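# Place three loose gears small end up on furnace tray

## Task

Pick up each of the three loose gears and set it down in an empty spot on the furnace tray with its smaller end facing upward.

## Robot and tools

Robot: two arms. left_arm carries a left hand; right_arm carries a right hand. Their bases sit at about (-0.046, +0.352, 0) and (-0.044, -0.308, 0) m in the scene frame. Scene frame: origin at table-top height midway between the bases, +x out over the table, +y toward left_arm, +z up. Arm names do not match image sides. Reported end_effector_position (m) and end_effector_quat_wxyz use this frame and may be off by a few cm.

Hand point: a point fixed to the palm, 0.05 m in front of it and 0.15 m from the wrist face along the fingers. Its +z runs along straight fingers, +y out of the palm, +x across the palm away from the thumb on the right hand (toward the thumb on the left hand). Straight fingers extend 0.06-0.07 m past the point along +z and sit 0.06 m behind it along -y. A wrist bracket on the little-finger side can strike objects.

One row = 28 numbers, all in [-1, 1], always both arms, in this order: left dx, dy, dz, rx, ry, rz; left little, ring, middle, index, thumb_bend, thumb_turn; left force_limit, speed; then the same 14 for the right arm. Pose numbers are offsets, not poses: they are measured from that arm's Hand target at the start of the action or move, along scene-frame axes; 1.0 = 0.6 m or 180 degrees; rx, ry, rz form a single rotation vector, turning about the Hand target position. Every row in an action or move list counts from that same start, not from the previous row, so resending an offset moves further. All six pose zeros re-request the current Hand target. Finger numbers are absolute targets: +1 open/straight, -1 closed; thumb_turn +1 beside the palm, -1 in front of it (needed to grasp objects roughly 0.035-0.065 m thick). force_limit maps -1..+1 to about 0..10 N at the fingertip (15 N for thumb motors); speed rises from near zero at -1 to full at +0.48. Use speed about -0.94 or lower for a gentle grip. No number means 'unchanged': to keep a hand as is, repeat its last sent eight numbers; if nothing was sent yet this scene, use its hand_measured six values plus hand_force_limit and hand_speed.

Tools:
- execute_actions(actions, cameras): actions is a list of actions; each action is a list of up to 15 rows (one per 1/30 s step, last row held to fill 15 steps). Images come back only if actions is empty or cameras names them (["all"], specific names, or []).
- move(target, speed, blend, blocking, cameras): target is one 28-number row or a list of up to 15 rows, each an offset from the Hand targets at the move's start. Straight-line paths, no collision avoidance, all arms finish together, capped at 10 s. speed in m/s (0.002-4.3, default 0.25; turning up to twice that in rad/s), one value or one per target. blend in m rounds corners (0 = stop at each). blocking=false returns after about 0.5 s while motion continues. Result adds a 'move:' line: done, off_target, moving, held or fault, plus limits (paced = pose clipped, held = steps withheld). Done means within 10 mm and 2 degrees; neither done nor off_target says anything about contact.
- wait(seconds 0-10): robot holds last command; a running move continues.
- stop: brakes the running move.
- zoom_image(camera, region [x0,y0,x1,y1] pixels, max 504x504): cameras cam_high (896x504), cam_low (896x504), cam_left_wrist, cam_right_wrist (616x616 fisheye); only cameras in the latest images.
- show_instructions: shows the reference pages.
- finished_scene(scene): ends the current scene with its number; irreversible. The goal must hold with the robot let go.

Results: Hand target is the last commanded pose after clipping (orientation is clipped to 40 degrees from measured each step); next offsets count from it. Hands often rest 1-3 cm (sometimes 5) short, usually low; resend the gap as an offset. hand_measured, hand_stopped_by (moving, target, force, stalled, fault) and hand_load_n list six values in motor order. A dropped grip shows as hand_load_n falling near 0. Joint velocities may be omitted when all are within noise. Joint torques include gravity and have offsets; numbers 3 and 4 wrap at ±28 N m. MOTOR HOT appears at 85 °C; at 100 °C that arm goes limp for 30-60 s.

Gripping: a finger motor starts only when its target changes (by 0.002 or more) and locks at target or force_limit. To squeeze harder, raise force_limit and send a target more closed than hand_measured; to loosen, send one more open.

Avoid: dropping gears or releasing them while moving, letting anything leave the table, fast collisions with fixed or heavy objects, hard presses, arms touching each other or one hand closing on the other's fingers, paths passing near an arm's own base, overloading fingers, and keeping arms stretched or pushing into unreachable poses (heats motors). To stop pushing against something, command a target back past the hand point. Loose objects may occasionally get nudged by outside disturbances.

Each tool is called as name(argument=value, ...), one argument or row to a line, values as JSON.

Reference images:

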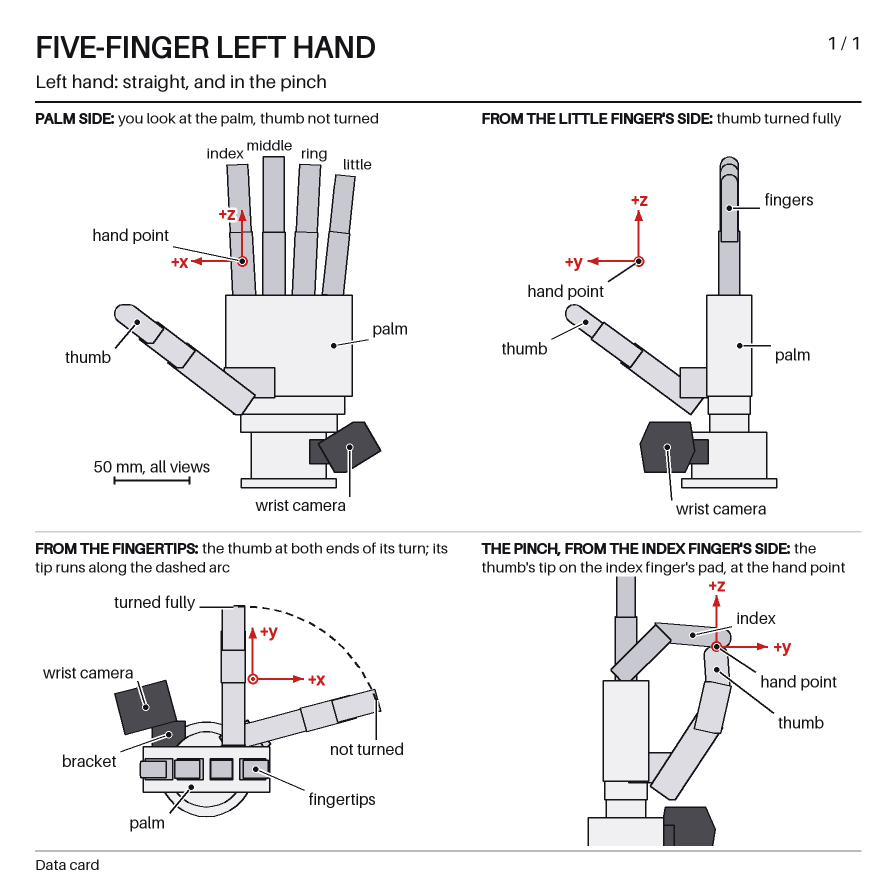

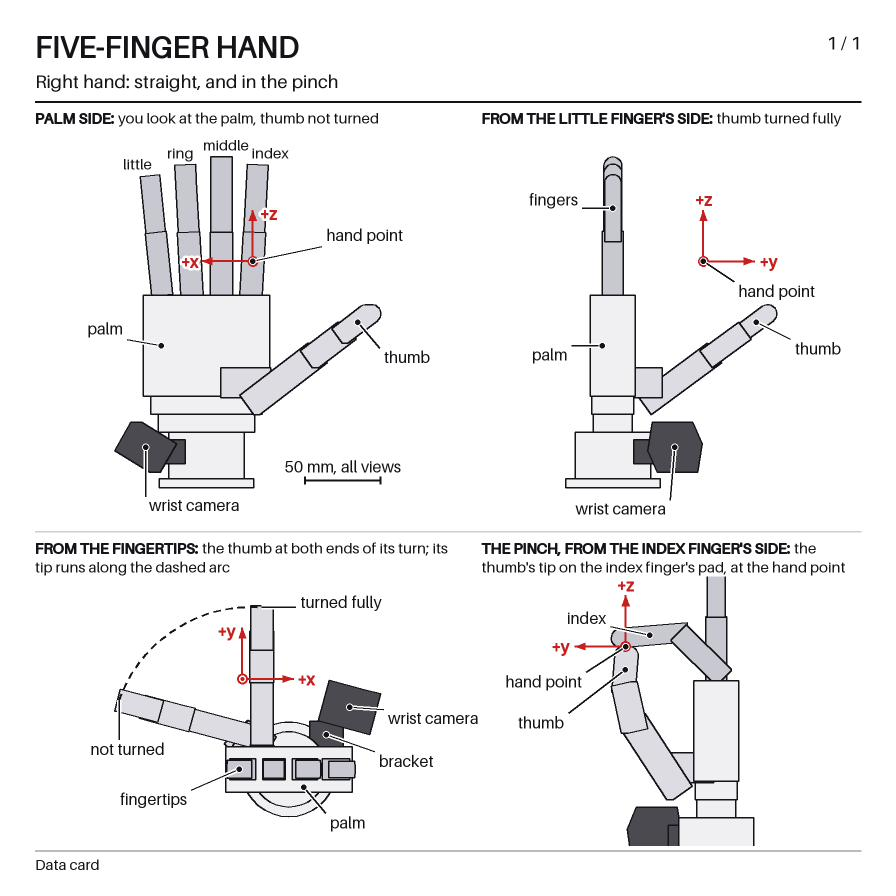

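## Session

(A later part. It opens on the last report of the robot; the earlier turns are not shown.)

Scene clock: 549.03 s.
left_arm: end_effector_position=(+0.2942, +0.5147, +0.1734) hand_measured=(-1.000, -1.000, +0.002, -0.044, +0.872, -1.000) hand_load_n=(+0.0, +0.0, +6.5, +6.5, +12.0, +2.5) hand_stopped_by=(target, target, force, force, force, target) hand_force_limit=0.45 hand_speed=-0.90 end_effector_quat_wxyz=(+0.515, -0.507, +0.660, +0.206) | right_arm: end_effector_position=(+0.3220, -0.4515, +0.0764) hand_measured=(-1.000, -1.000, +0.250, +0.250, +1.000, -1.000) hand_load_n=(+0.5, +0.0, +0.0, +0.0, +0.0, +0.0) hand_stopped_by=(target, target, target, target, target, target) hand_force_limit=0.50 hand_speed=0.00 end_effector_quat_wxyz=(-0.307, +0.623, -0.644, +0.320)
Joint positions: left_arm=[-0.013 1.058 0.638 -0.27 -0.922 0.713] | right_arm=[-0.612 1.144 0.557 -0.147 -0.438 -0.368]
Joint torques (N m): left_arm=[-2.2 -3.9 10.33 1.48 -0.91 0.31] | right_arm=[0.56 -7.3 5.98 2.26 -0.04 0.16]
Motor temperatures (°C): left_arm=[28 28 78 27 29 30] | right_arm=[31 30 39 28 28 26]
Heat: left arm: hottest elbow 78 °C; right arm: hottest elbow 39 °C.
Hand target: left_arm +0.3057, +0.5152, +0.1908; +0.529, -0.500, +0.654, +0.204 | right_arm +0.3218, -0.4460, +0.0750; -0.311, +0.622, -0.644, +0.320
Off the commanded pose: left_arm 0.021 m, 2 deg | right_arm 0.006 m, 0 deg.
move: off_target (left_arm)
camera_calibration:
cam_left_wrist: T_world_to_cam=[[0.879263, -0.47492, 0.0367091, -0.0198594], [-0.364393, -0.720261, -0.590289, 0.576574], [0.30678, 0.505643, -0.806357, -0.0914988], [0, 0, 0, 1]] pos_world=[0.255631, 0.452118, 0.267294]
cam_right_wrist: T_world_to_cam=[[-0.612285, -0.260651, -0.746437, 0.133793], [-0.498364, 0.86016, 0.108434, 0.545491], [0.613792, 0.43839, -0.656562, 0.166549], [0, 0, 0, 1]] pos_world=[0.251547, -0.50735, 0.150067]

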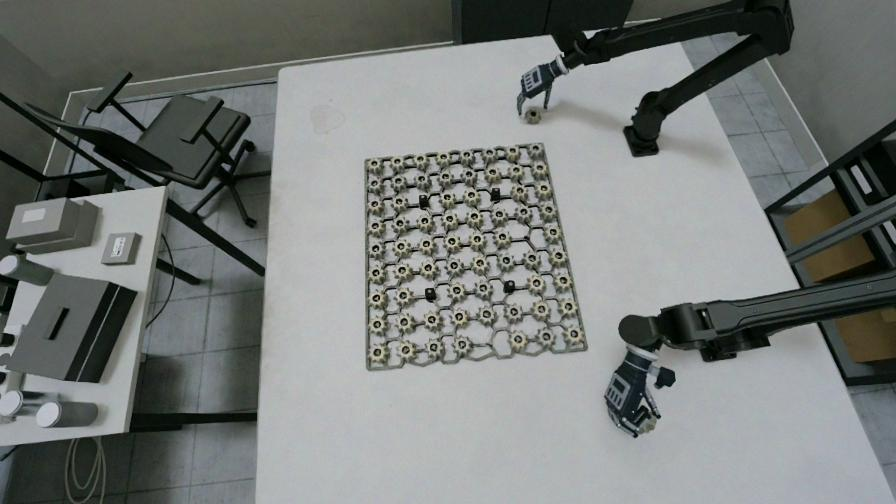

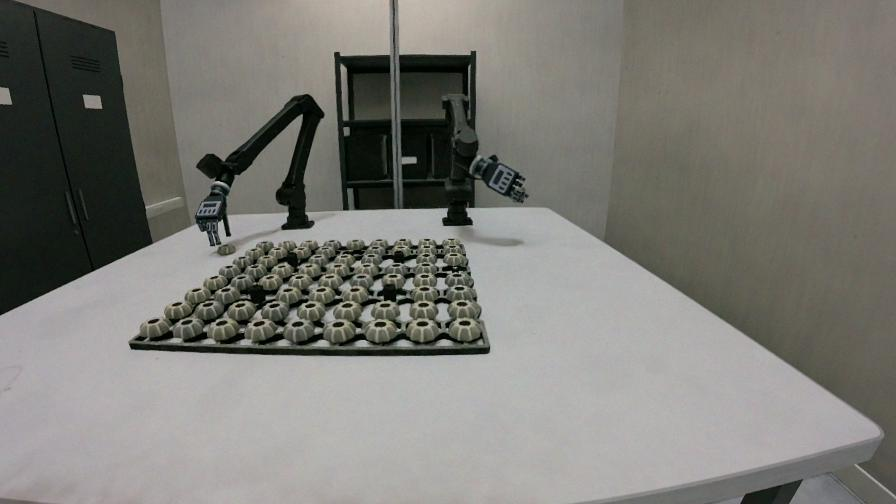

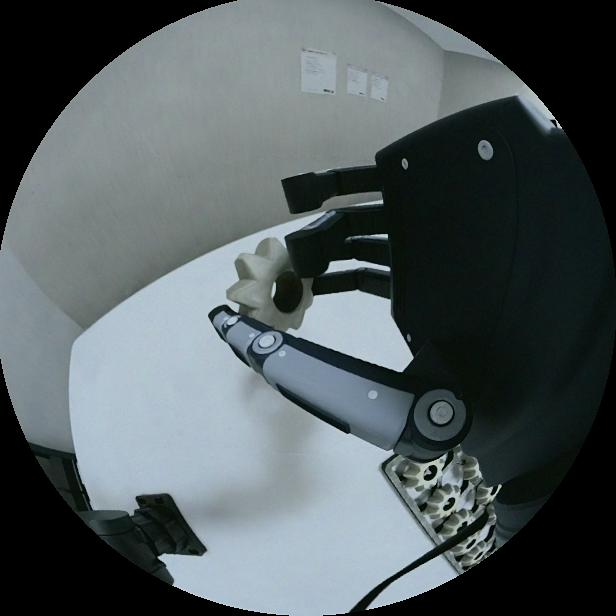

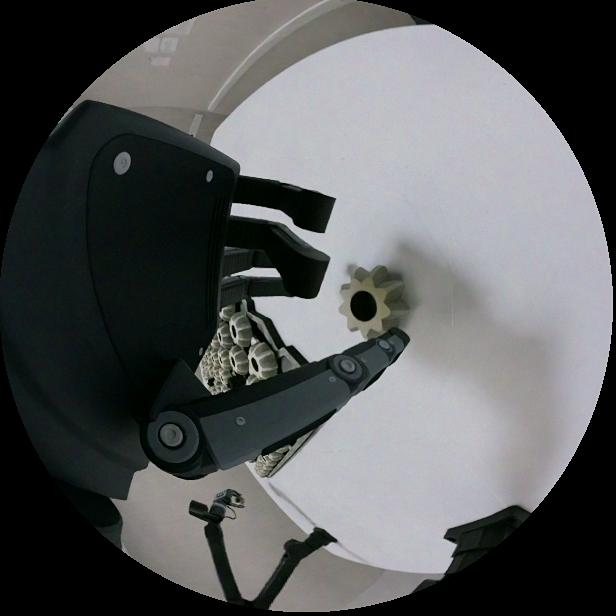

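move(
  target=[0,0,-0.218,0,0,0,-1,-1,-0.35,-0.35,0.3,-1,0.45,-0.9, 0,0,0,0,0,0,-1,-1,0.25,0.25,1,-1,0.5,0],
  speed=0.12,
  cameras=["cam_left_wrist","cam_low"],
)

Scene clock: 553.43 s.
left_arm: end_effector_position=(+0.2992, +0.5148, +0.0502) hand_measured=(-1.000, -1.000, +0.002, -0.044, +0.872, -1.000) hand_load_n=(+0.0, +0.0, +6.5, +6.5, +12.0, +2.5) hand_stopped_by=(target, target, force, force, force, target) hand_force_limit=0.45 hand_speed=-0.90 end_effector_quat_wxyz=(+0.519, -0.508, +0.656, +0.204) | right_arm: end_effector_position=(+0.3220, -0.4515, +0.0764) hand_measured=(-1.000, -1.000, +0.250, +0.250, +1.000, -1.000) hand_load_n=(+0.0, +0.0, +0.0, +0.0, +0.0, +0.0) hand_stopped_by=(target, target, target, target, target, target) hand_force_limit=0.50 hand_speed=0.00 end_effector_quat_wxyz=(-0.307, +0.623, -0.644, +0.320)
Joint positions: left_arm=[-0.013 1.37 0.459 0.233 -0.923 0.715] | right_arm=[-0.612 1.144 0.557 -0.147 -0.438 -0.368]
Joint torques (N m): left_arm=[-2.14 -5.89 6.38 1.52 -0.82 0.32] | right_arm=[0.56 -7.3 5.98 2.26 -0.04 0.16]
Motor temperatures (°C): left_arm=[28 28 77 27 29 30] | right_arm=[31 30 39 28 28 26]
Heat: left arm: hottest elbow 77 °C; right arm: hottest elbow 39 °C.
Hand target: left_arm +0.3058, +0.5152, +0.0600; +0.529, -0.500, +0.654, +0.204 | right_arm +0.3218, -0.4460, +0.0750; -0.311, +0.622, -0.644, +0.320
Off the commanded pose: left_arm 0.012 m, 2 deg | right_arm 0.006 m, 0 deg.
move: off_target (left_arm)
camera_calibration:
cam_left_wrist: T_world_to_cam=[[0.878879, -0.474751, 0.0467288, -0.0202423], [-0.357007, -0.719537, -0.595661, 0.503579], [0.316414, 0.506831, -0.801876, -0.196085], [0, 0, 0, 1]] pos_world=[0.259616, 0.452116, 0.143672]
Images, in order (width x height): cam_low 896x504, cam_left_wrist 616x616.

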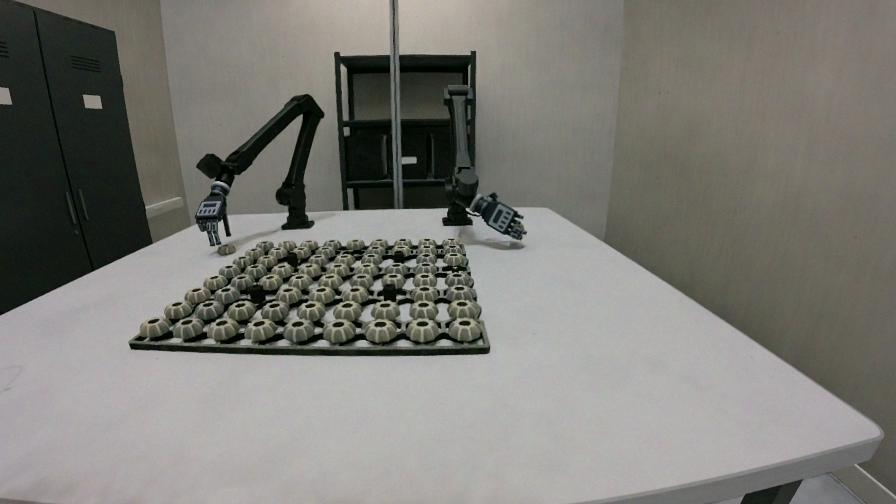

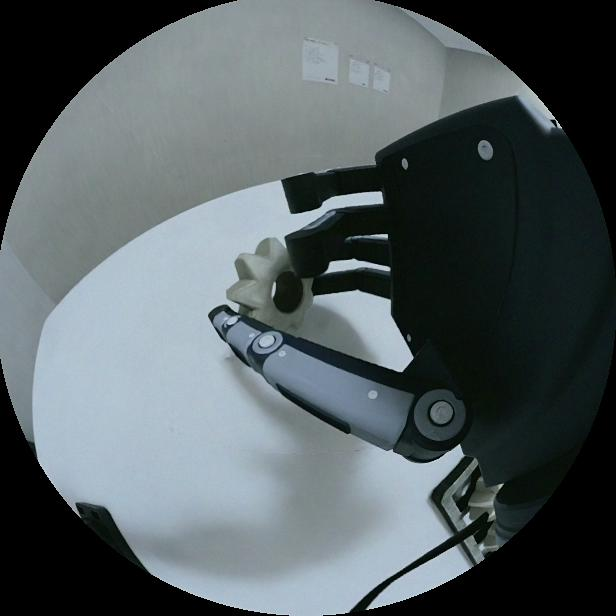

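move(
  target=[0,0,-0.018,0,0,0,-1,-1,-0.35,-0.35,0.3,-1,0.45,-0.9, 0,0,0,0,0,0,-1,-1,0.25,0.25,1,-1,0.5,0],
  speed=0.05,
)

move(
  target=[0,0,-0.01,0,0,0,-1,-1,-0.35,-0.35,0.3,-1,0.45,-0.9, 0,0,0,0,0,0,-1,-1,0.25,0.25,1,-1,0.5,0],
  speed=0.05,
  cameras=["cam_left_wrist","cam_low"],
)

Scene clock: 557.17 s.
left_arm: end_effector_position=(+0.3012, +0.5148, +0.0431) hand_measured=(-1.000, -1.000, +0.002, -0.044, +0.872, -1.000) hand_load_n=(+0.0, +0.0, +6.5, +6.5, +12.0, +2.5) hand_stopped_by=(target, target, force, force, force, target) hand_force_limit=0.45 hand_speed=-0.90 end_effector_quat_wxyz=(+0.522, -0.510, +0.654, +0.201) | right_arm: end_effector_position=(+0.3220, -0.4515, +0.0764) hand_measured=(-1.000, -1.000, +0.250, +0.250, +1.000, -1.000) hand_load_n=(+0.0, +0.0, +0.0, +0.0, +0.0, +0.0) hand_stopped_by=(target, target, target, target, target, target) hand_force_limit=0.50 hand_speed=0.00 end_effector_quat_wxyz=(-0.307, +0.623, -0.644, +0.320)
Joint positions: left_arm=[-0.013 1.4 0.452 0.28 -0.923 0.715] | right_arm=[-0.612 1.144 0.557 -0.147 -0.438 -0.368]
Joint torques (N m): left_arm=[-2.08 -5.54 5.91 1.51 -0.8 0.31] | right_arm=[0.5 -7.3 5.98 2.25 -0.04 0.15]
Motor temperatures (°C): left_arm=[28 28 76 27 29 30] | right_arm=[31 30 39 28 28 26]
Heat: left arm: hottest elbow 76 °C; right arm: hottest elbow 39 °C.
Hand target: left_arm +0.3058, +0.5152, +0.0492; +0.529, -0.500, +0.654, +0.204 | right_arm +0.3218, -0.4460, +0.0750; -0.311, +0.622, -0.644, +0.320
Off the commanded pose: left_arm 0.008 m, 1 deg | right_arm 0.006 m, 0 deg.
move: done

Scene clock: 557.93 s.
left_arm: end_effector_position=(+0.3016, +0.5148, +0.0379) hand_measured=(-1.000, -1.000, +0.002, -0.044, +0.872, -1.000) hand_load_n=(+0.0, +0.0, +6.5, +6.5, +12.5, +2.5) hand_stopped_by=(target, target, force, force, force, target) hand_force_limit=0.45 hand_speed=-0.90 end_effector_quat_wxyz=(+0.523, -0.510, +0.653, +0.200) | right_arm: end_effector_position=(+0.3220, -0.4515, +0.0764) hand_measured=(-1.000, -1.000, +0.250, +0.250, +1.000, -1.000) hand_load_n=(+0.0, +0.0, +0.0, +0.0, +0.0, +0.0) hand_stopped_by=(target, target, target, target, target, target) hand_force_limit=0.50 hand_speed=0.00 end_effector_quat_wxyz=(-0.307, +0.623, -0.644, +0.320)
Joint positions: left_arm=[-0.013 1.42 0.448 0.307 -0.923 0.715] | right_arm=[-0.612 1.144 0.557 -0.147 -0.438 -0.368]
Joint torques (N m): left_arm=[-2.14 -5.48 5.72 1.54 -0.81 0.32] | right_arm=[0.56 -7.3 5.97 2.26 -0.04 0.15]
Motor temperatures (°C): left_arm=[28 28 76 27 29 30] | right_arm=[31 30 39 28 28 26]
Heat: left arm: hottest elbow 76 °C; right arm: hottest elbow 39 °C.
Hand target: left_arm +0.3057, +0.5152, +0.0432; +0.530, -0.500, +0.654, +0.204 | right_arm +0.3218, -0.4460, +0.0750; -0.311, +0.622, -0.644, +0.320
Off the commanded pose: left_arm 0.007 m, 1 deg | right_arm 0.006 m, 0 deg.
move: done
camera_calibration:
cam_left_wrist: T_world_to_cam=[[0.878238, -0.474677, 0.058134, -0.022042], [-0.349212, -0.71961, -0.600177, 0.494955], [0.326724, 0.506797, -0.797752, -0.209955], [0, 0, 0, 1]] pos_world=[0.2608, 0.452116, 0.13085]
Images, in order (width x height): cam_low 896x504, cam_left_wrist 616x616.

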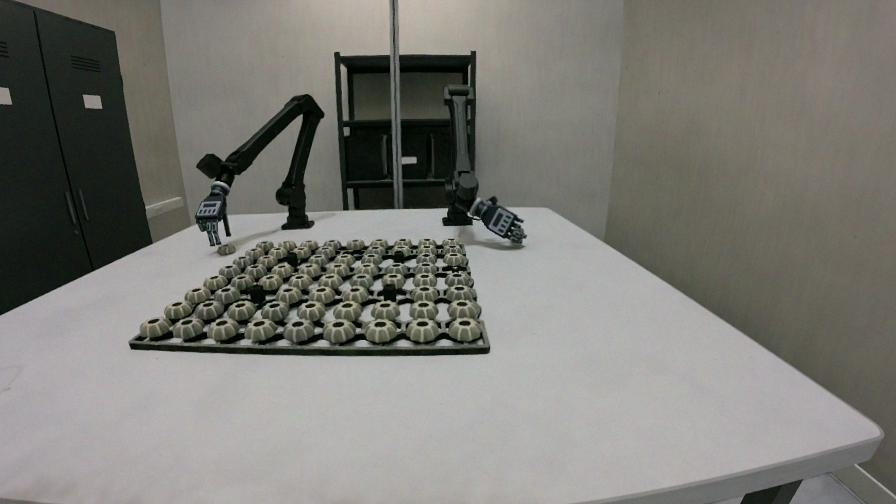

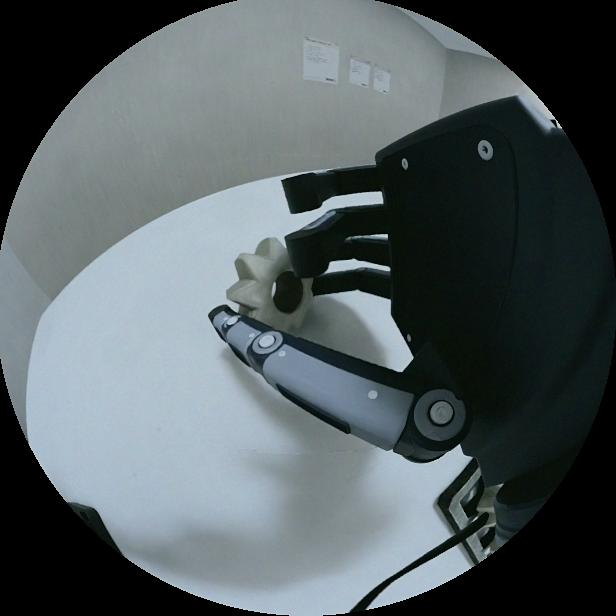

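move(
  target=[0,0,-0.007,0,0,0,-1,-1,-0.35,-0.35,0.3,-1,0.45,-0.9, 0,0,0,0,0,0,-1,-1,0.25,0.25,1,-1,0.5,0],
  speed=0.05,
)

move(
  target=[0,0,-0.007,0,0,0,-1,-1,-0.35,-0.35,0.3,-1,0.45,-0.9, 0,0,0,0,0,0,-1,-1,0.25,0.25,1,-1,0.5,0],
  speed=0.05,
)

zoom_image(
  camera="cam_low",
  region=[470, 180, 550, 260],
)

Scene clock: 561.83 s.
left_arm: end_effector_position=(+0.3020, +0.5148, +0.0341) hand_measured=(-1.000, -1.000, +0.002, -0.044, +0.872, -1.000) hand_load_n=(+0.0, +0.0, +6.5, +6.5, +12.0, +2.5) hand_stopped_by=(target, target, force, force, force, target) hand_force_limit=0.45 hand_speed=-0.90 end_effector_quat_wxyz=(+0.524, -0.510, +0.653, +0.200) | right_arm: end_effector_position=(+0.3220, -0.4515, +0.0764) hand_measured=(-1.000, -1.000, +0.250, +0.250, +1.000, -1.000) hand_load_n=(+0.0, +0.0, +0.0, +0.0, +0.0, +0.0) hand_stopped_by=(target, target, target, target, target, target) hand_force_limit=0.50 hand_speed=0.00 end_effector_quat_wxyz=(-0.307, +0.623, -0.644, +0.320)
Joint positions: left_arm=[-0.013 1.434 0.445 0.325 -0.923 0.715] | right_arm=[-0.612 1.144 0.557 -0.147 -0.438 -0.368]
Joint torques (N m): left_arm=[-2.02 -5.6 5.55 1.52 -0.8 0.31] | right_arm=[0.56 -7.36 5.97 2.25 -0.04 0.15]
Motor temperatures (°C): left_arm=[28 28 74 27 29 31] | right_arm=[31 30 38 28 28 26]
Heat: left arm: hottest elbow 74 °C; right arm: hottest elbow 38 °C.
Hand target: left_arm +0.3057, +0.5152, +0.0391; +0.529, -0.500, +0.654, +0.204 | right_arm +0.3218, -0.4460, +0.0750; -0.311, +0.622, -0.644, +0.320
Off the commanded pose: left_arm 0.006 m, 1 deg | right_arm 0.006 m, 0 deg.
move: done

Scene clock: 562.63 s.
left_arm: end_effector_position=(+0.3020, +0.5148, +0.0300) hand_measured=(-1.000, -1.000, +0.002, -0.044, +0.872, -1.000) hand_load_n=(+0.0, +0.0, +6.5, +6.5, +12.5, +2.5) hand_stopped_by=(target, target, force, force, force, target) hand_force_limit=0.45 hand_speed=-0.90 end_effector_quat_wxyz=(+0.524, -0.510, +0.653, +0.200) | right_arm: end_effector_position=(+0.3220, -0.4515, +0.0764) hand_measured=(-1.000, -1.000, +0.250, +0.250, +1.000, -1.000) hand_load_n=(+0.0, +0.0, +0.0, +0.0, +0.0, +0.0) hand_stopped_by=(target, target, target, target, target, target) hand_force_limit=0.50 hand_speed=0.00 end_effector_quat_wxyz=(-0.307, +0.623, -0.644, +0.320)
Joint positions: left_arm=[-0.013 1.45 0.442 0.344 -0.923 0.715] | right_arm=[-0.612 1.144 0.557 -0.147 -0.438 -0.368]
Joint torques (N m): left_arm=[-2.08 -5.6 5.44 1.54 -0.8 0.31] | right_arm=[0.56 -7.3 5.97 2.26 -0.04 0.15]
Motor temperatures (°C): left_arm=[28 28 74 27 29 31] | right_arm=[31 30 38 28 28 26]
Heat: left arm: hottest elbow 74 °C; right arm: hottest elbow 38 °C.
Hand target: left_arm +0.3057, +0.5152, +0.0348; +0.529, -0.500, +0.654, +0.204 | right_arm +0.3218, -0.4460, +0.0750; -0.311, +0.622, -0.644, +0.320
Off the commanded pose: left_arm 0.006 m, 1 deg | right_arm 0.006 m, 0 deg.
move: done

Scaled by 6.300.
This view is cut from an older image: the scene may have changed since it was taken.

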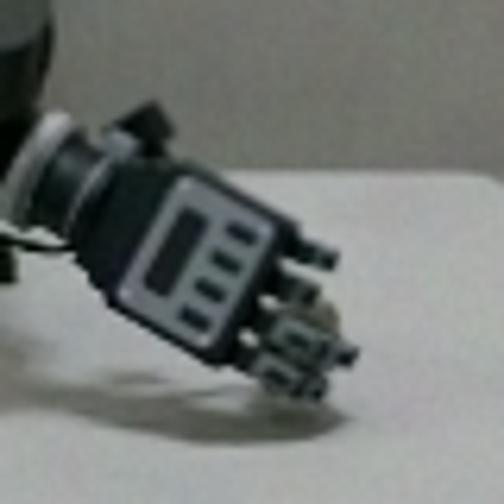

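move(
  target=[0,0,-0.005,0,0,0,-1,-1,-0.35,-0.35,0.3,-1,0.45,-0.9, 0,0,0,0,0,0,-1,-1,0.25,0.25,1,-1,0.5,0],
  speed=0.05,
  cameras=["cam_low"],
)

zoom_image(
  camera="cam_low",
  region=[480, 190, 540, 250],
)

Scene clock: 565.80 s.
left_arm: end_effector_position=(+0.3030, +0.5148, +0.0277) hand_measured=(-1.000, -1.000, +0.002, -0.044, +0.872, -1.000) hand_load_n=(+0.0, +0.0, +6.5, +6.5, +12.0, +2.5) hand_stopped_by=(target, target, force, force, force, target) hand_force_limit=0.45 hand_speed=-0.90 end_effector_quat_wxyz=(+0.524, -0.510, +0.652, +0.199) | right_arm: end_effector_position=(+0.3220, -0.4515, +0.0764) hand_measured=(-1.000, -1.000, +0.250, +0.250, +1.000, -1.000) hand_load_n=(+0.0, +0.0, +0.0, +0.0, +0.0, +0.0) hand_stopped_by=(target, target, target, target, target, target) hand_force_limit=0.50 hand_speed=0.00 end_effector_quat_wxyz=(-0.307, +0.623, -0.644, +0.320)
Joint positions: left_arm=[-0.013 1.461 0.442 0.357 -0.923 0.715] | right_arm=[-0.612 1.144 0.557 -0.147 -0.438 -0.368]
Joint torques (N m): left_arm=[-2.14 -5.71 5.19 1.54 -0.8 0.31] | right_arm=[0.56 -7.36 5.98 2.25 -0.04 0.15]
Motor temperatures (°C): left_arm=[28 28 73 27 30 31] | right_arm=[31 30 38 28 28 26]
Heat: left arm: hottest elbow 73 °C; right arm: hottest elbow 38 °C.
Hand target: left_arm +0.3057, +0.5152, +0.0319; +0.529, -0.500, +0.654, +0.204 | right_arm +0.3218, -0.4460, +0.0750; -0.311, +0.622, -0.644, +0.320
Off the commanded pose: left_arm 0.005 m, 1 deg | right_arm 0.006 m, 0 deg.
move: done
Images, in order (width x height): cam_low 896x504.

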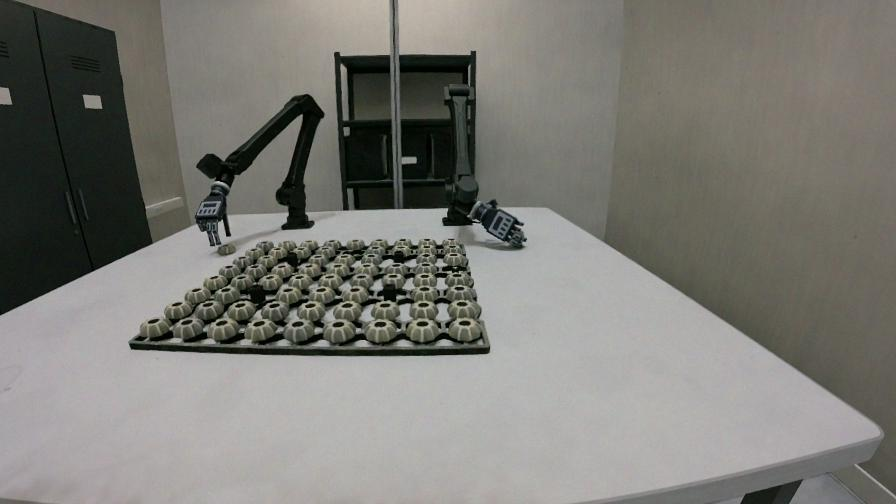

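Scaled by 8.400.

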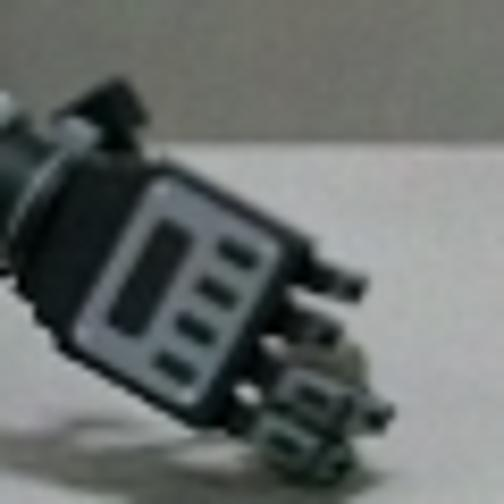

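move(
  target=[0,0,-0.005,0,0,0,-1,-1,-0.35,-0.35,0.3,-1,0.45,-0.9, 0,0,0,0,0,0,-1,-1,0.25,0.25,1,-1,0.5,0],
  speed=0.05,
)

move(
  target=[0,0,-0.005,0,0,0,-1,-1,-0.35,-0.35,0.3,-1,0.45,-0.9, 0,0,0,0,0,0,-1,-1,0.25,0.25,1,-1,0.5,0],
  speed=0.05,
  cameras=["cam_left_wrist"],
)

Scene clock: 569.63 s.
left_arm: end_effector_position=(+0.3044, +0.5152, +0.0273) hand_measured=(-1.000, -1.000, +0.002, -0.044, +0.872, -1.000) hand_load_n=(+0.0, +0.0, +6.5, +6.5, +12.0, +2.0) hand_stopped_by=(target, target, force, force, force, target) hand_force_limit=0.45 hand_speed=-0.90 end_effector_quat_wxyz=(+0.526, -0.509, +0.651, +0.200) | right_arm: end_effector_position=(+0.3220, -0.4515, +0.0764) hand_measured=(-1.000, -1.000, +0.250, +0.250, +1.000, -1.000) hand_load_n=(+0.0, +0.0, +0.0, +0.0, +0.0, +0.0) hand_stopped_by=(target, target, target, target, target, target) hand_force_limit=0.50 hand_speed=0.00 end_effector_quat_wxyz=(-0.307, +0.623, -0.644, +0.320)
Joint positions: left_arm=[-0.013 1.468 0.442 0.373 -0.924 0.723] | right_arm=[-0.612 1.144 0.557 -0.147 -0.438 -0.368]
Joint torques (N m): left_arm=[-2.14 -5.48 5 1.47 -0.74 0.24] | right_arm=[0.56 -7.3 5.97 2.26 -0.04 0.15]
Motor temperatures (°C): left_arm=[28 28 72 27 30 31] | right_arm=[31 30 38 28 28 26]
Heat: left arm: hottest elbow 72 °C; right arm: hottest elbow 38 °C.
Hand target: left_arm +0.3057, +0.5152, +0.0287; +0.529, -0.500, +0.654, +0.204 | right_arm +0.3218, -0.4460, +0.0750; -0.311, +0.622, -0.644, +0.320
Off the commanded pose: left_arm 0.002 m, 1 deg | right_arm 0.006 m, 0 deg.
move: done

Scene clock: 570.37 s.
left_arm: end_effector_position=(+0.3048, +0.5159, +0.0270) hand_measured=(-1.000, -1.000, +0.002, -0.044, +0.872, -1.000) hand_load_n=(+0.0, +0.0, +6.5, +5.5, +12.5, +1.0) hand_stopped_by=(target, target, force, force, force, target) hand_force_limit=0.45 hand_speed=-0.90 end_effector_quat_wxyz=(+0.528, -0.507, +0.651, +0.201) | right_arm: end_effector_position=(+0.3220, -0.4515, +0.0764) hand_measured=(-1.000, -1.000, +0.250, +0.250, +1.000, -1.000) hand_load_n=(+0.0, +0.0, +0.0, +0.0, +0.0, +0.0) hand_stopped_by=(target, target, target, target, target, target) hand_force_limit=0.50 hand_speed=0.00 end_effector_quat_wxyz=(-0.307, +0.623, -0.644, +0.320)
Joint positions: left_arm=[-0.013 1.475 0.441 0.389 -0.927 0.731] | right_arm=[-0.612 1.144 0.557 -0.147 -0.438 -0.368]
Joint torques (N m): left_arm=[-2.2 -5.13 4.89 1.47 -0.57 0.16] | right_arm=[0.56 -7.36 5.97 2.26 -0.05 0.16]
Motor temperatures (°C): left_arm=[28 28 72 27 30 31] | right_arm=[31 30 38 28 28 26]
Heat: left arm: hottest elbow 72 °C; right arm: hottest elbow 38 °C.
Hand target: left_arm +0.3058, +0.5151, +0.0258; +0.529, -0.500, +0.654, +0.204 | right_arm +0.3218, -0.4460, +0.0750; -0.311, +0.622, -0.644, +0.320
Off the commanded pose: left_arm 0.002 m, 1 deg | right_arm 0.006 m, 0 deg.
move: done
camera_calibration:
cam_left_wrist: T_world_to_cam=[[0.876653, -0.47748, 0.0591021, -0.0218265], [-0.346861, -0.712356, -0.610112, 0.486159], [0.333418, 0.514356, -0.790108, -0.226517], [0, 0, 0, 1]] pos_world=[0.263289, 0.452407, 0.118928]
Images, in order (width x height): cam_left_wrist 616x616.

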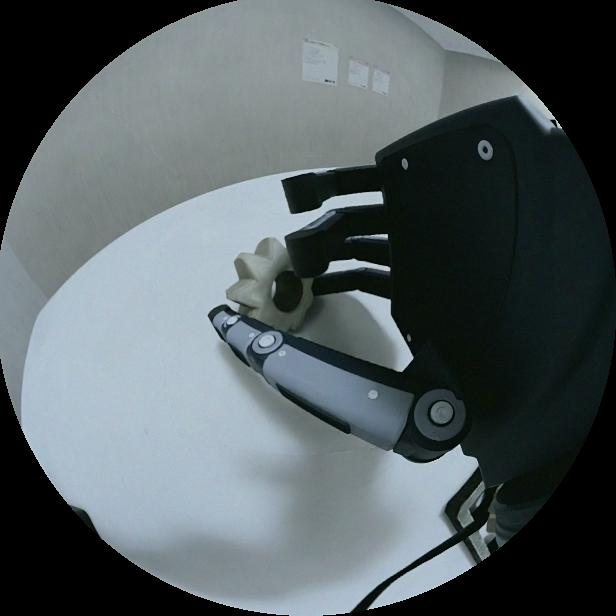

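zoom_image(
  camera="cam_left_wrist",
  region=[200, 220, 420, 440],
)

Scaled by 2.291 from the camera's 616x616 image, which has a finer 880x880 frame.

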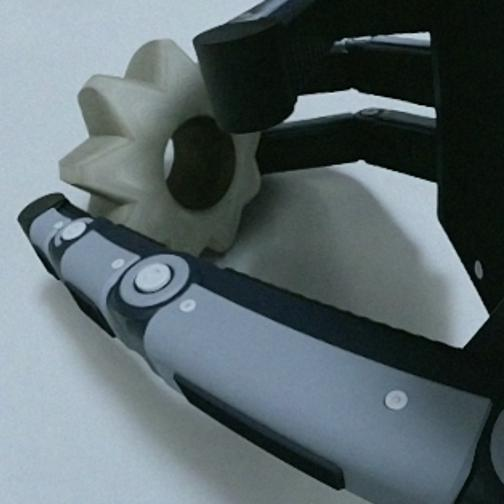

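move(
  target=[0,0,0.002,0,0,0,-1,-1,0.1,0.1,1,-1,0.45,-0.85, 0,0,0,0,0,0,-1,-1,0.25,0.25,1,-1,0.5,0],
  speed=0.05,
  cameras=["cam_left_wrist","cam_low"],
)

zoom_image(
  camera="cam_left_wrist",
  region=[200, 220, 420, 440],
)

zoom_image(
  camera="cam_low",
  region=[480, 190, 540, 250],
)

Scene clock: 576.73 s.
left_arm: end_effector_position=(+0.3038, +0.5169, +0.0279) hand_measured=(-1.000, -1.000, +0.100, +0.100, +1.000, -1.000) hand_load_n=(+0.0, +0.0, +0.0, -1.0, +0.0, +0.0) hand_stopped_by=(target, target, target, target, target, target) hand_force_limit=0.45 hand_speed=-0.85 end_effector_quat_wxyz=(+0.527, -0.504, +0.652, +0.207) | right_arm: end_effector_position=(+0.3220, -0.4515, +0.0764) hand_measured=(-1.000, -1.000, +0.250, +0.250, +1.000, -1.000) hand_load_n=(+0.0, +0.0, +0.0, +0.0, +0.0, +0.0) hand_stopped_by=(target, target, target, target, target, target) hand_force_limit=0.50 hand_speed=0.00 end_effector_quat_wxyz=(-0.307, +0.623, -0.644, +0.320)
Joint positions: left_arm=[-0.013 1.476 0.441 0.389 -0.932 0.743] | right_arm=[-0.612 1.144 0.557 -0.147 -0.438 -0.368]
Joint torques (N m): left_arm=[-2.14 -5.54 4.93 1.29 -0.36 0.06] | right_arm=[0.62 -7.3 5.98 2.25 -0.04 0.15]
Motor temperatures (°C): left_arm=[28 28 69 27 30 31] | right_arm=[31 30 38 28 28 26]
Heat: left arm: hottest elbow 69 °C; right arm: hottest elbow 38 °C.
Hand target: left_arm +0.3058, +0.5152, +0.0271; +0.530, -0.500, +0.654, +0.204 | right_arm +0.3218, -0.4460, +0.0750; -0.311, +0.622, -0.644, +0.320
Off the commanded pose: left_arm 0.003 m, 1 deg | right_arm 0.006 m, 0 deg.
move: done
camera_calibration:
cam_left_wrist: T_world_to_cam=[[0.877067, -0.478133, 0.046292, -0.0198984], [-0.353029, -0.70692, -0.612891, 0.486217], [0.325768, 0.521204, -0.78881, -0.227156], [0, 0, 0, 1]] pos_world=[0.263101, 0.452597, 0.119736]
Images, in order (width x height): cam_low 896x504, cam_left_wrist 616x616.

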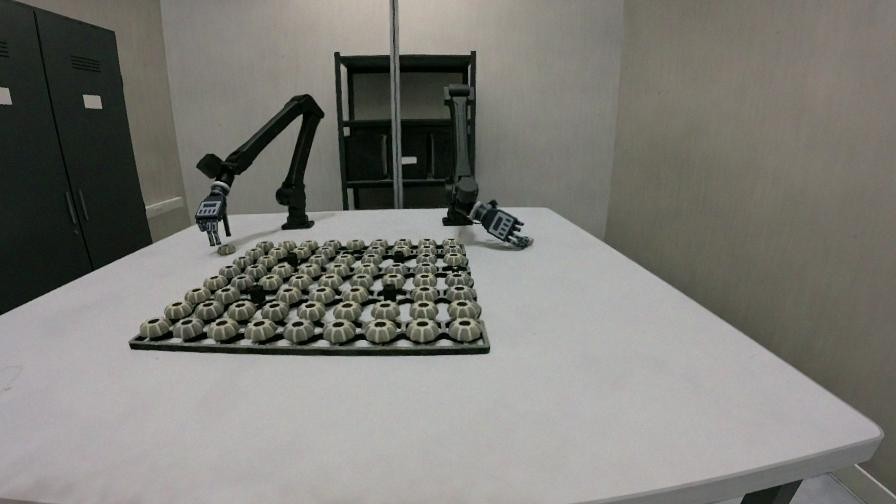

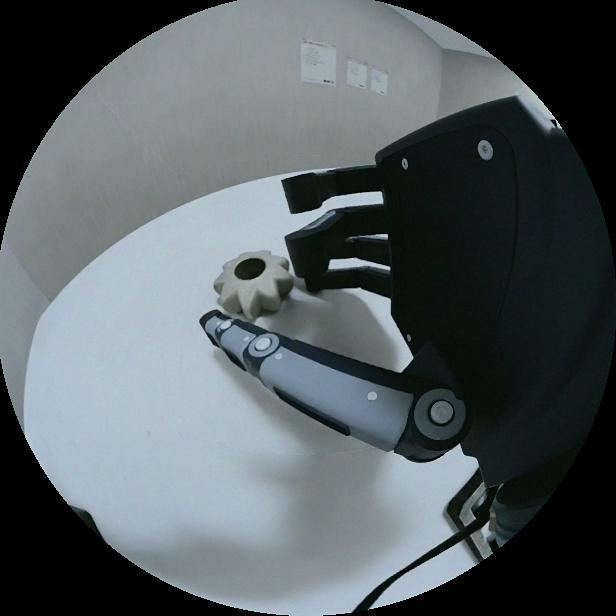

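Scaled by 2.291 from the camera's 616x616 image, which has a finer 880x880 frame.

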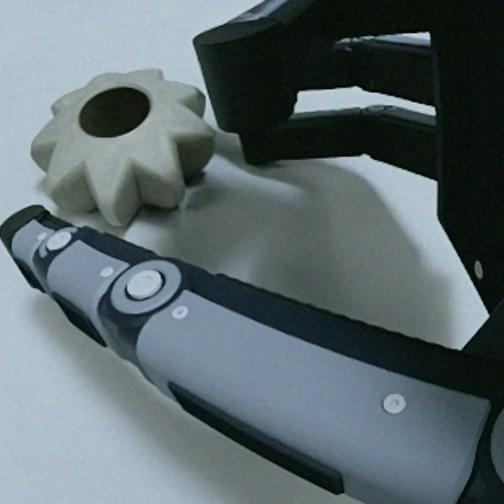

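Scaled by 8.400.

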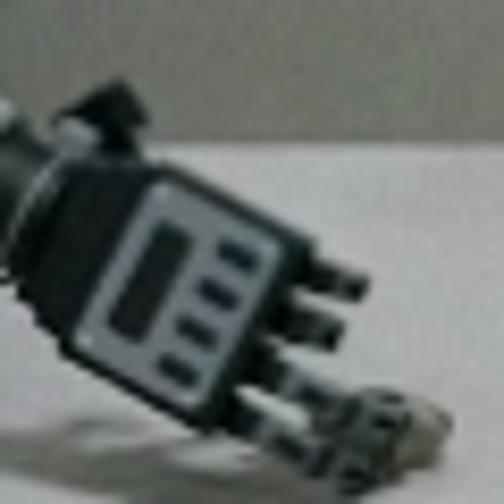

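move(
  target=[
    [0.04,-0.081,0.045,0,0,0,-1,-1,0.1,0.1,1,-1,0.45,-0.85, 0,0,0,0,0,0,-1,-1,0.25,0.25,1,-1,0.5,0],
    [0.02,-0.06,0.15,-0.312,-0.1823,0.0396,-1,-1,0.25,0.25,1,-1,0.45,0, 0,0,0,0,0,0,-1,-1,0.25,0.25,1,-1,0.5,0],
  ],
  speed=[0.08,0.18],
  blend=[0.01,0],
  cameras=["all"],
)

zoom_image(
  camera="cam_right_wrist",
  region=[325, 250, 445, 370],
)

Scene clock: 606.03 s.
left_arm: end_effector_position=(+0.3105, +0.4758, +0.1011) hand_measured=(-1.000, -1.000, +0.250, +0.250, +1.000, -1.000) hand_load_n=(+0.0, +0.0, +0.0, +0.0, +0.0, +0.0) hand_stopped_by=(target, target, target, target, target, target) hand_force_limit=0.45 hand_speed=0.00 end_effector_quat_wxyz=(-0.370, +0.761, -0.482, +0.226) | right_arm: end_effector_position=(+0.3220, -0.4515, +0.0764) hand_measured=(-1.000, -1.000, +0.250, +0.250, +1.000, -1.000) hand_load_n=(+0.0, +0.0, +0.0, +0.0, +0.0, +0.0) hand_stopped_by=(target, target, target, target, target, target) hand_force_limit=0.50 hand_speed=0.00 end_effector_quat_wxyz=(-0.307, +0.623, -0.644, +0.320)
Joint positions: left_arm=[0.386 0.954 0.514 -0.237 -0.05 -0.024] | right_arm=[-0.612 1.144 0.557 -0.147 -0.438 -0.368]
Joint torques (N m): left_arm=[-1.49 -3.66 10.14 0.76 0.08 -0.17] | right_arm=[0.56 -7.24 5.98 2.25 -0.04 0.15]
Motor temperatures (°C): left_arm=[28 28 62 27 29 30] | right_arm=[31 30 38 28 28 26]
Heat: left arm: hottest elbow 62 °C; right arm: hottest elbow 38 °C.
Hand target: left_arm +0.3178, +0.4792, +0.1171; -0.379, +0.760, -0.472, +0.236 | right_arm +0.3218, -0.4460, +0.0750; -0.311, +0.622, -0.644, +0.320
Off the commanded pose: left_arm 0.018 m, 2 deg | right_arm 0.006 m, 0 deg.
move: off_target (left_arm); target 2's new numbers were sent with left_arm's hand 0.018 m and 2 deg from that target
camera_calibration:
cam_left_wrist: T_world_to_cam=[[0.665118, 0.0605458, 0.74428, -0.309913], [-0.101368, -0.980161, 0.170321, 0.477072], [0.739826, -0.18873, -0.645785, 0.0446006], [0, 0, 0, 1]] pos_world=[0.221492, 0.494789, 0.178209]
cam_right_wrist: T_world_to_cam=[[-0.612285, -0.260651, -0.746437, 0.133793], [-0.498364, 0.86016, 0.108434, 0.545491], [0.613792, 0.43839, -0.656562, 0.166549], [0, 0, 0, 1]] pos_world=[0.251547, -0.50735, 0.150067]

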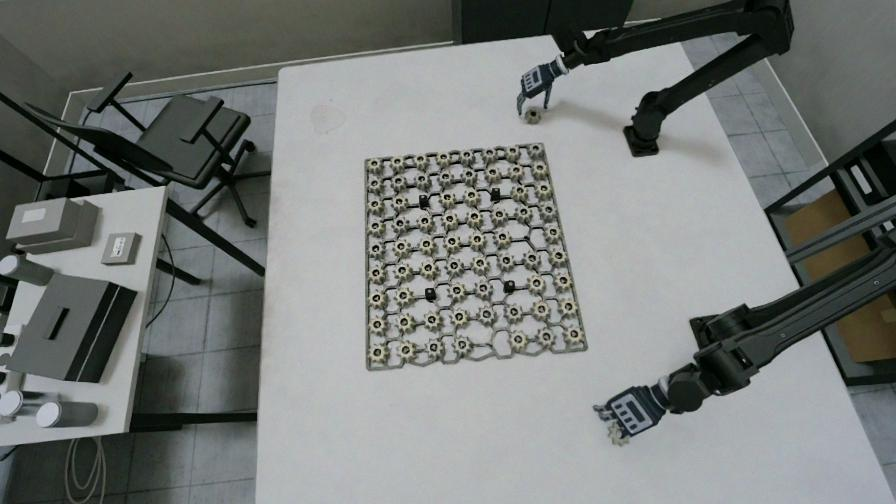

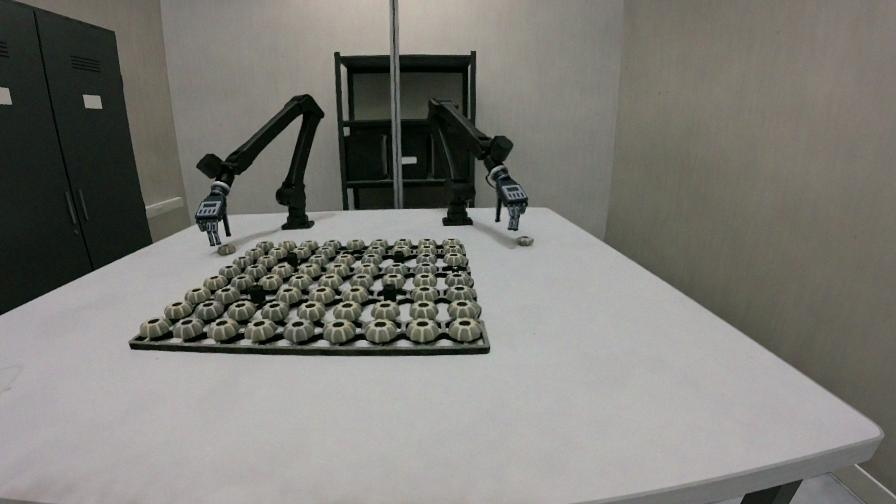

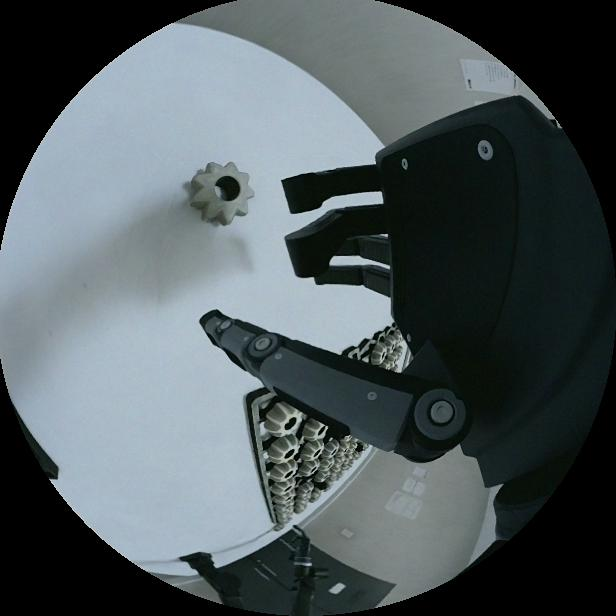

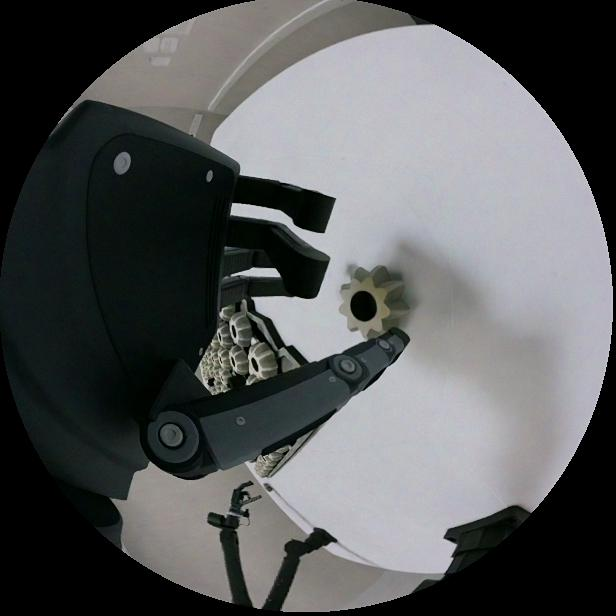

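Scaled by 4.200 from the camera's 616x616 image, which has a finer 880x880 frame.

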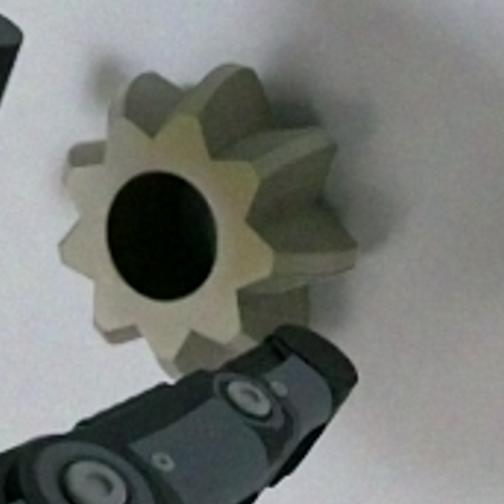

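zoom_image(
  camera="cam_left_wrist",
  region=[170, 140, 280, 250],
)

move(
  target=[0,0,0,0,0,0,-1,-1,0.25,0.25,1,-1,0.45,0, 0,0.003,-0.05,0,0,0.005,-1,-1,0.25,0.25,1,-1,0.5,0],
  speed=0.08,
  cameras=["cam_right_wrist","cam_left_wrist"],
)

Scaled by 4.582 from the camera's 616x616 image, which has a finer 880x880 frame.

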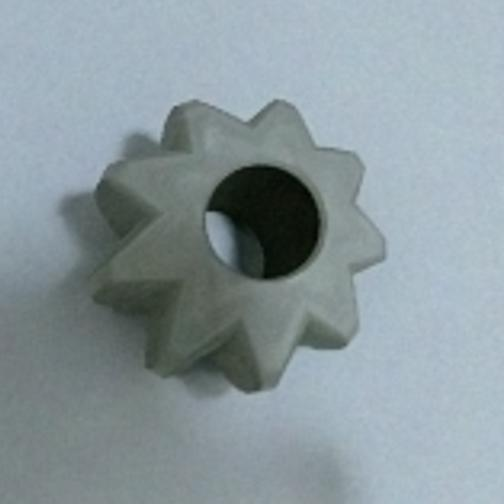

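Scene clock: 618.87 s.
left_arm: end_effector_position=(+0.3105, +0.4758, +0.1011) hand_measured=(-1.000, -1.000, +0.250, +0.250, +1.000, -1.000) hand_load_n=(+0.0, +0.0, +0.0, +0.0, +0.0, +0.0) hand_stopped_by=(target, target, target, target, target, target) hand_force_limit=0.45 hand_speed=0.00 end_effector_quat_wxyz=(-0.370, +0.761, -0.482, +0.226) | right_arm: end_effector_position=(+0.3220, -0.4502, +0.0502) hand_measured=(-1.000, -1.000, +0.250, +0.250, +1.000, -1.000) hand_load_n=(+0.0, +0.0, +0.0, +0.0, +0.0, +0.0) hand_stopped_by=(target, target, target, target, target, target) hand_force_limit=0.50 hand_speed=0.00 end_effector_quat_wxyz=(-0.310, +0.623, -0.642, +0.322)
Joint positions: left_arm=[0.386 0.954 0.514 -0.237 -0.05 -0.024] | right_arm=[-0.612 1.204 0.511 -0.034 -0.443 -0.368]
Joint torques (N m): left_arm=[-1.44 -3.6 10.14 0.75 0.08 -0.17] | right_arm=[0.56 -6.42 5.72 2.26 -0.24 0.05]
Motor temperatures (°C): left_arm=[28 28 62 27 29 30] | right_arm=[31 30 38 28 28 26]
Heat: left arm: hottest elbow 62 °C; right arm: hottest elbow 38 °C.
Hand target: left_arm +0.3178, +0.4792, +0.1171; -0.379, +0.760, -0.472, +0.236 | right_arm +0.3218, -0.4442, +0.0450; -0.313, +0.627, -0.639, +0.318
Off the commanded pose: left_arm 0.018 m, 2 deg | right_arm 0.008 m, 1 deg.
move: off_target (left_arm)
camera_calibration:
cam_left_wrist: T_world_to_cam=[[0.665118, 0.0605458, 0.74428, -0.309913], [-0.101368, -0.980161, 0.170321, 0.477072], [0.739826, -0.18873, -0.645785, 0.0446006], [0, 0, 0, 1]] pos_world=[0.221492, 0.494789, 0.178209]
cam_right_wrist: T_world_to_cam=[[-0.605227, -0.264087, -0.750971, 0.110983], [-0.50293, 0.8581, 0.103565, 0.548085], [0.617058, 0.440367, -0.652163, 0.148399], [0, 0, 0, 1]] pos_world=[0.251248, -0.506353, 0.123363]
Images, in order (width x height): cam_left_wrist 616x616, cam_right_wrist 616x616.

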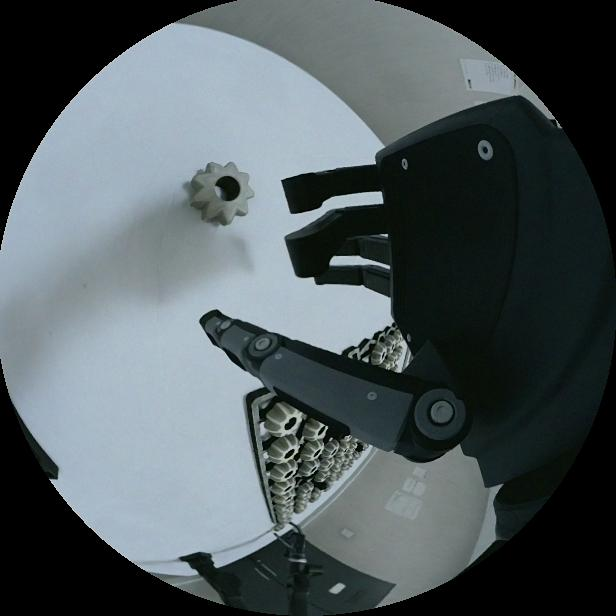

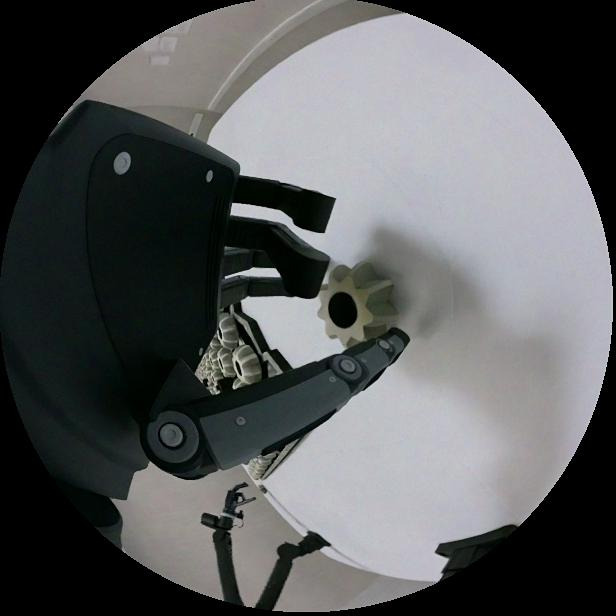

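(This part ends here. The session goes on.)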